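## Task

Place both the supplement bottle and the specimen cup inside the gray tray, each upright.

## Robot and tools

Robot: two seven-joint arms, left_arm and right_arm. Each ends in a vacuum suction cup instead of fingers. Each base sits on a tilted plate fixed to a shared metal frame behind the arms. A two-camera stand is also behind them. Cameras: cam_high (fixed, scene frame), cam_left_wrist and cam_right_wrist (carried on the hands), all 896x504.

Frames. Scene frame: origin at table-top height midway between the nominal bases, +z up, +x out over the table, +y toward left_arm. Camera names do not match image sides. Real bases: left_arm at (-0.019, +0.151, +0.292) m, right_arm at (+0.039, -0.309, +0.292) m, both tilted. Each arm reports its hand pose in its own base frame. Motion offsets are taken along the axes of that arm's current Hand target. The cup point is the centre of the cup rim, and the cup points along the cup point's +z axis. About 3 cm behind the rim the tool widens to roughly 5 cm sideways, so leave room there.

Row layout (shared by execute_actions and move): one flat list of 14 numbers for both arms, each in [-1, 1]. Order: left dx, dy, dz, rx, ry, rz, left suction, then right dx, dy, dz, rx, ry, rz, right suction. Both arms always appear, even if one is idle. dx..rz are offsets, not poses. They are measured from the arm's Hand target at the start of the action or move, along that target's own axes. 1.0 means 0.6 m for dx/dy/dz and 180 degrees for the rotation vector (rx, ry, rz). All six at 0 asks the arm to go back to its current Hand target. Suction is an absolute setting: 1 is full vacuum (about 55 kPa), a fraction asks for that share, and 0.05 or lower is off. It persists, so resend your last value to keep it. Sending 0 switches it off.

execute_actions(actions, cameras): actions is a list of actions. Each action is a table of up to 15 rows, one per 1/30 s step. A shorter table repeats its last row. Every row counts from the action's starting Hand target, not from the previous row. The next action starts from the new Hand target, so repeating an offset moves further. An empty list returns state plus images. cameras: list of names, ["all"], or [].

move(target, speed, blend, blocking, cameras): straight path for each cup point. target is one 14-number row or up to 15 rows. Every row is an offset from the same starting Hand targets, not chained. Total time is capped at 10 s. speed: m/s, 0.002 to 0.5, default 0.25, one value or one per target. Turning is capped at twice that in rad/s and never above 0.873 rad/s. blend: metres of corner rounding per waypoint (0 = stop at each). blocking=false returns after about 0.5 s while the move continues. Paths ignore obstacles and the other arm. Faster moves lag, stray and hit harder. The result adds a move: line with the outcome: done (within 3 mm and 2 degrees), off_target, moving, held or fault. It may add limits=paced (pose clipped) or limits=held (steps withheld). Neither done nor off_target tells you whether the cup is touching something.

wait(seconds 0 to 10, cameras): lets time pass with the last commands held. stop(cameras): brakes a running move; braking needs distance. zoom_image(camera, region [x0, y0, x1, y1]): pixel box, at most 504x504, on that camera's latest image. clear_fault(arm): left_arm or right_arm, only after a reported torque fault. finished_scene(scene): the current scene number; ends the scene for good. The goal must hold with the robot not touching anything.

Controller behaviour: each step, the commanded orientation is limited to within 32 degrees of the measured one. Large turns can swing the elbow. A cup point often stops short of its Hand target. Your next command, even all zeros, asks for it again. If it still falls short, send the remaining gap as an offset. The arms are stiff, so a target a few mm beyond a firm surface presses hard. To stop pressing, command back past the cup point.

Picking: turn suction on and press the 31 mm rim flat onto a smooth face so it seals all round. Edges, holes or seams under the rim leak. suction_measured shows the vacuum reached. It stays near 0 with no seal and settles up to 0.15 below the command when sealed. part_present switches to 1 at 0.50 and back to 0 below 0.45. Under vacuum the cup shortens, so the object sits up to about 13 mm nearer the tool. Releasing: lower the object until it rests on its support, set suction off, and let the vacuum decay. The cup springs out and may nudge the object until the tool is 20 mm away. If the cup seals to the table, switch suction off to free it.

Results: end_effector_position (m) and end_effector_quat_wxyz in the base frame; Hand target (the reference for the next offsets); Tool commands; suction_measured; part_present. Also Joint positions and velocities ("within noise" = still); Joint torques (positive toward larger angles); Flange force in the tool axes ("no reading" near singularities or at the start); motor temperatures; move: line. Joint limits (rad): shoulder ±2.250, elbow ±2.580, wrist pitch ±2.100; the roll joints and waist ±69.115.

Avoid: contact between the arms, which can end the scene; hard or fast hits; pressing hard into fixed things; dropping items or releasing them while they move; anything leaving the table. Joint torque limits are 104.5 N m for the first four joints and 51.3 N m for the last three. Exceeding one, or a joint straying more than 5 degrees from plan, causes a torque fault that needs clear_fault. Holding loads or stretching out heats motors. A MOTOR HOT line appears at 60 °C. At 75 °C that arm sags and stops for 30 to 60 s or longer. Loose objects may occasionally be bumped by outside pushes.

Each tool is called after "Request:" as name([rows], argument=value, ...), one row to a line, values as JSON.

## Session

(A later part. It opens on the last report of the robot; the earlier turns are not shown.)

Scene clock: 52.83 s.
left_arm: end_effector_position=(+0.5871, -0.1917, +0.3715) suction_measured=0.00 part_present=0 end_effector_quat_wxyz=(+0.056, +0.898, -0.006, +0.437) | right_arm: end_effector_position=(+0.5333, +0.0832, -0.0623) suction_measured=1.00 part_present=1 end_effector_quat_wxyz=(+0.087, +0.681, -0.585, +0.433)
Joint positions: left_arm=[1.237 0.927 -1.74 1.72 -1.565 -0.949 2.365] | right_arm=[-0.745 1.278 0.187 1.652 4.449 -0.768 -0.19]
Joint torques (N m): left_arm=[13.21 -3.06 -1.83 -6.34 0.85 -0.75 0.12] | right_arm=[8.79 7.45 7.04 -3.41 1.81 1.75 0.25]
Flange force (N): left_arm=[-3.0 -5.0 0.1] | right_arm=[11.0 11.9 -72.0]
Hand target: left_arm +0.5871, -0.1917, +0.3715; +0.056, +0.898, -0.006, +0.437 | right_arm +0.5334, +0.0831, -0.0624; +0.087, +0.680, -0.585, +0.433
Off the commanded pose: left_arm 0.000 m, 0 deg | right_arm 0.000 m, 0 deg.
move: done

Request:
move(target=[0,0,0,0,0,0,0,0,0,-0.0048,0,0,0,1], speed=0.02)

Request:
execute_actions([
  [[0,0,0,0,0,0,0,0,0,0,0,0,0,0]],
  [[0,0,0,0,0,0,0,0,0,0,0,0,0,0]],
])

Request:
move([
  [0,0,0,0,0,0,0,0,0,-0.05,0,0,0,0],
  [0,0,0,0,0,0,0,0,0,-0.25,0,0,0,0],
], speed=[0.05,0.25], cameras=["cam_high"])

Request:
zoom_image(camera="cam_high", region=[300, 160, 480, 350])

Scene clock: 54.73 s.
left_arm: end_effector_position=(+0.5871, -0.1917, +0.3715) suction_measured=0.00 part_present=0 end_effector_quat_wxyz=(+0.056, +0.898, -0.006, +0.437) | right_arm: end_effector_position=(+0.5320, +0.0846, -0.0606) suction_measured=0.96 part_present=1 end_effector_quat_wxyz=(+0.087, +0.680, -0.585, +0.433)
Joint positions: left_arm=[1.237 0.927 -1.74 1.72 -1.565 -0.949 2.365] | right_arm=[-0.748 1.273 0.185 1.655 4.445 -0.771 -0.189]
Joint torques (N m): left_arm=[13.18 -3 -1.8 -6.37 0.85 -0.77 0.11] | right_arm=[-12.17 -8.89 -4.42 -2.39 0.21 0.13 0.19]
Flange force (N): left_arm=[-3.1 -5.0 -0.2] | right_arm=[5.2 4.8 -7.7]
Hand target: left_arm +0.5871, -0.1917, +0.3715; +0.056, +0.898, -0.006, +0.437 | right_arm +0.5320, +0.0848, -0.0606; +0.087, +0.680, -0.585, +0.433
Off the commanded pose: left_arm 0.000 m, 0 deg | right_arm 0.000 m, 0 deg.
move: done

Scene clock: 55.93 s.
left_arm: end_effector_position=(+0.5871, -0.1917, +0.3715) suction_measured=0.00 part_present=0 end_effector_quat_wxyz=(+0.056, +0.898, -0.006, +0.437) | right_arm: end_effector_position=(+0.5319, +0.0848, -0.0606) suction_measured=0.01 part_present=0 end_effector_quat_wxyz=(+0.087, +0.680, -0.585, +0.433)
Joint positions: left_arm=[1.237 0.927 -1.74 1.72 -1.565 -0.949 2.365] | right_arm=[-0.749 1.273 0.185 1.655 4.445 -0.771 -0.189]
Joint torques (N m): left_arm=[13.2 -3.03 -1.79 -6.34 0.83 -0.74 0.1] | right_arm=[-10.85 -7.92 -3.73 -2.37 0.25 0.23 0.23]
Hand target: left_arm +0.5871, -0.1917, +0.3715; +0.056, +0.898, -0.006, +0.437 | right_arm +0.5320, +0.0848, -0.0606; +0.087, +0.680, -0.585, +0.433
Off the commanded pose: left_arm 0.000 m, 0 deg | right_arm 0.000 m, 0 deg.

Scene clock: 57.63 s.
left_arm: end_effector_position=(+0.5871, -0.1917, +0.3715) suction_measured=0.00 part_present=0 end_effector_quat_wxyz=(+0.056, +0.898, -0.006, +0.437) | right_arm: end_effector_position=(+0.4589, +0.1785, +0.0309) suction_measured=0.01 part_present=0 end_effector_quat_wxyz=(+0.087, +0.680, -0.585, +0.433)
Joint positions: left_arm=[1.237 0.927 -1.74 1.72 -1.565 -0.949 2.365] | right_arm=[-0.921 1.054 0.07 1.727 4.217 -0.987 -0.07]
Joint torques (N m): left_arm=[13.19 -3.01 -1.79 -6.33 0.85 -0.76 0.09] | right_arm=[-13.26 -9.63 -5.8 -3.79 0.12 -0.05 0.21]
Flange force (N): left_arm=[-2.9 -4.9 -0.1] | right_arm=[4.1 4.1 -0.6]
Hand target: left_arm +0.5871, -0.1917, +0.3715; +0.056, +0.898, -0.006, +0.437 | right_arm +0.4588, +0.1785, +0.0310; +0.087, +0.680, -0.585, +0.433
Off the commanded pose: left_arm 0.000 m, 0 deg | right_arm 0.000 m, 0 deg.
move: done
Images, in order (width x height): cam_high 896x504.

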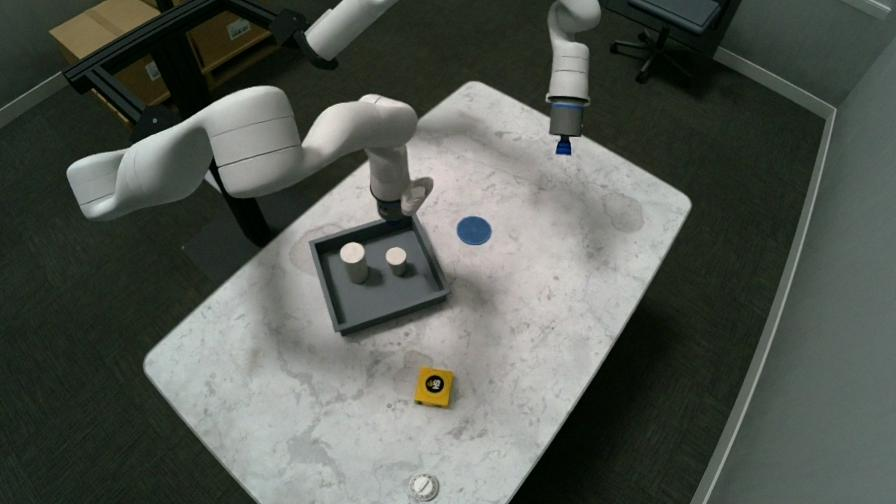

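Scaled by 2.653 from the camera's 896x504 image, which has a finer 1280x720 frame.

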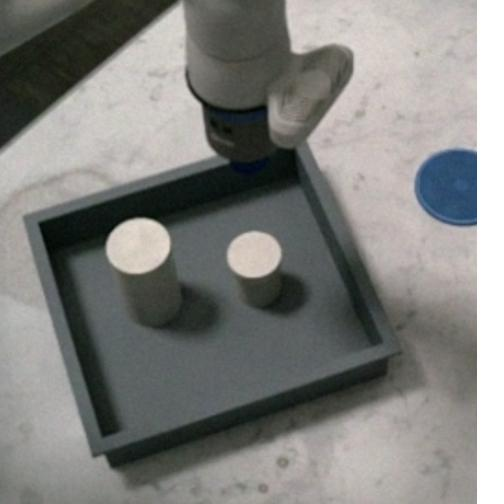

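Request:
finished_scene(scene=3)

The scene is finished: the task was done.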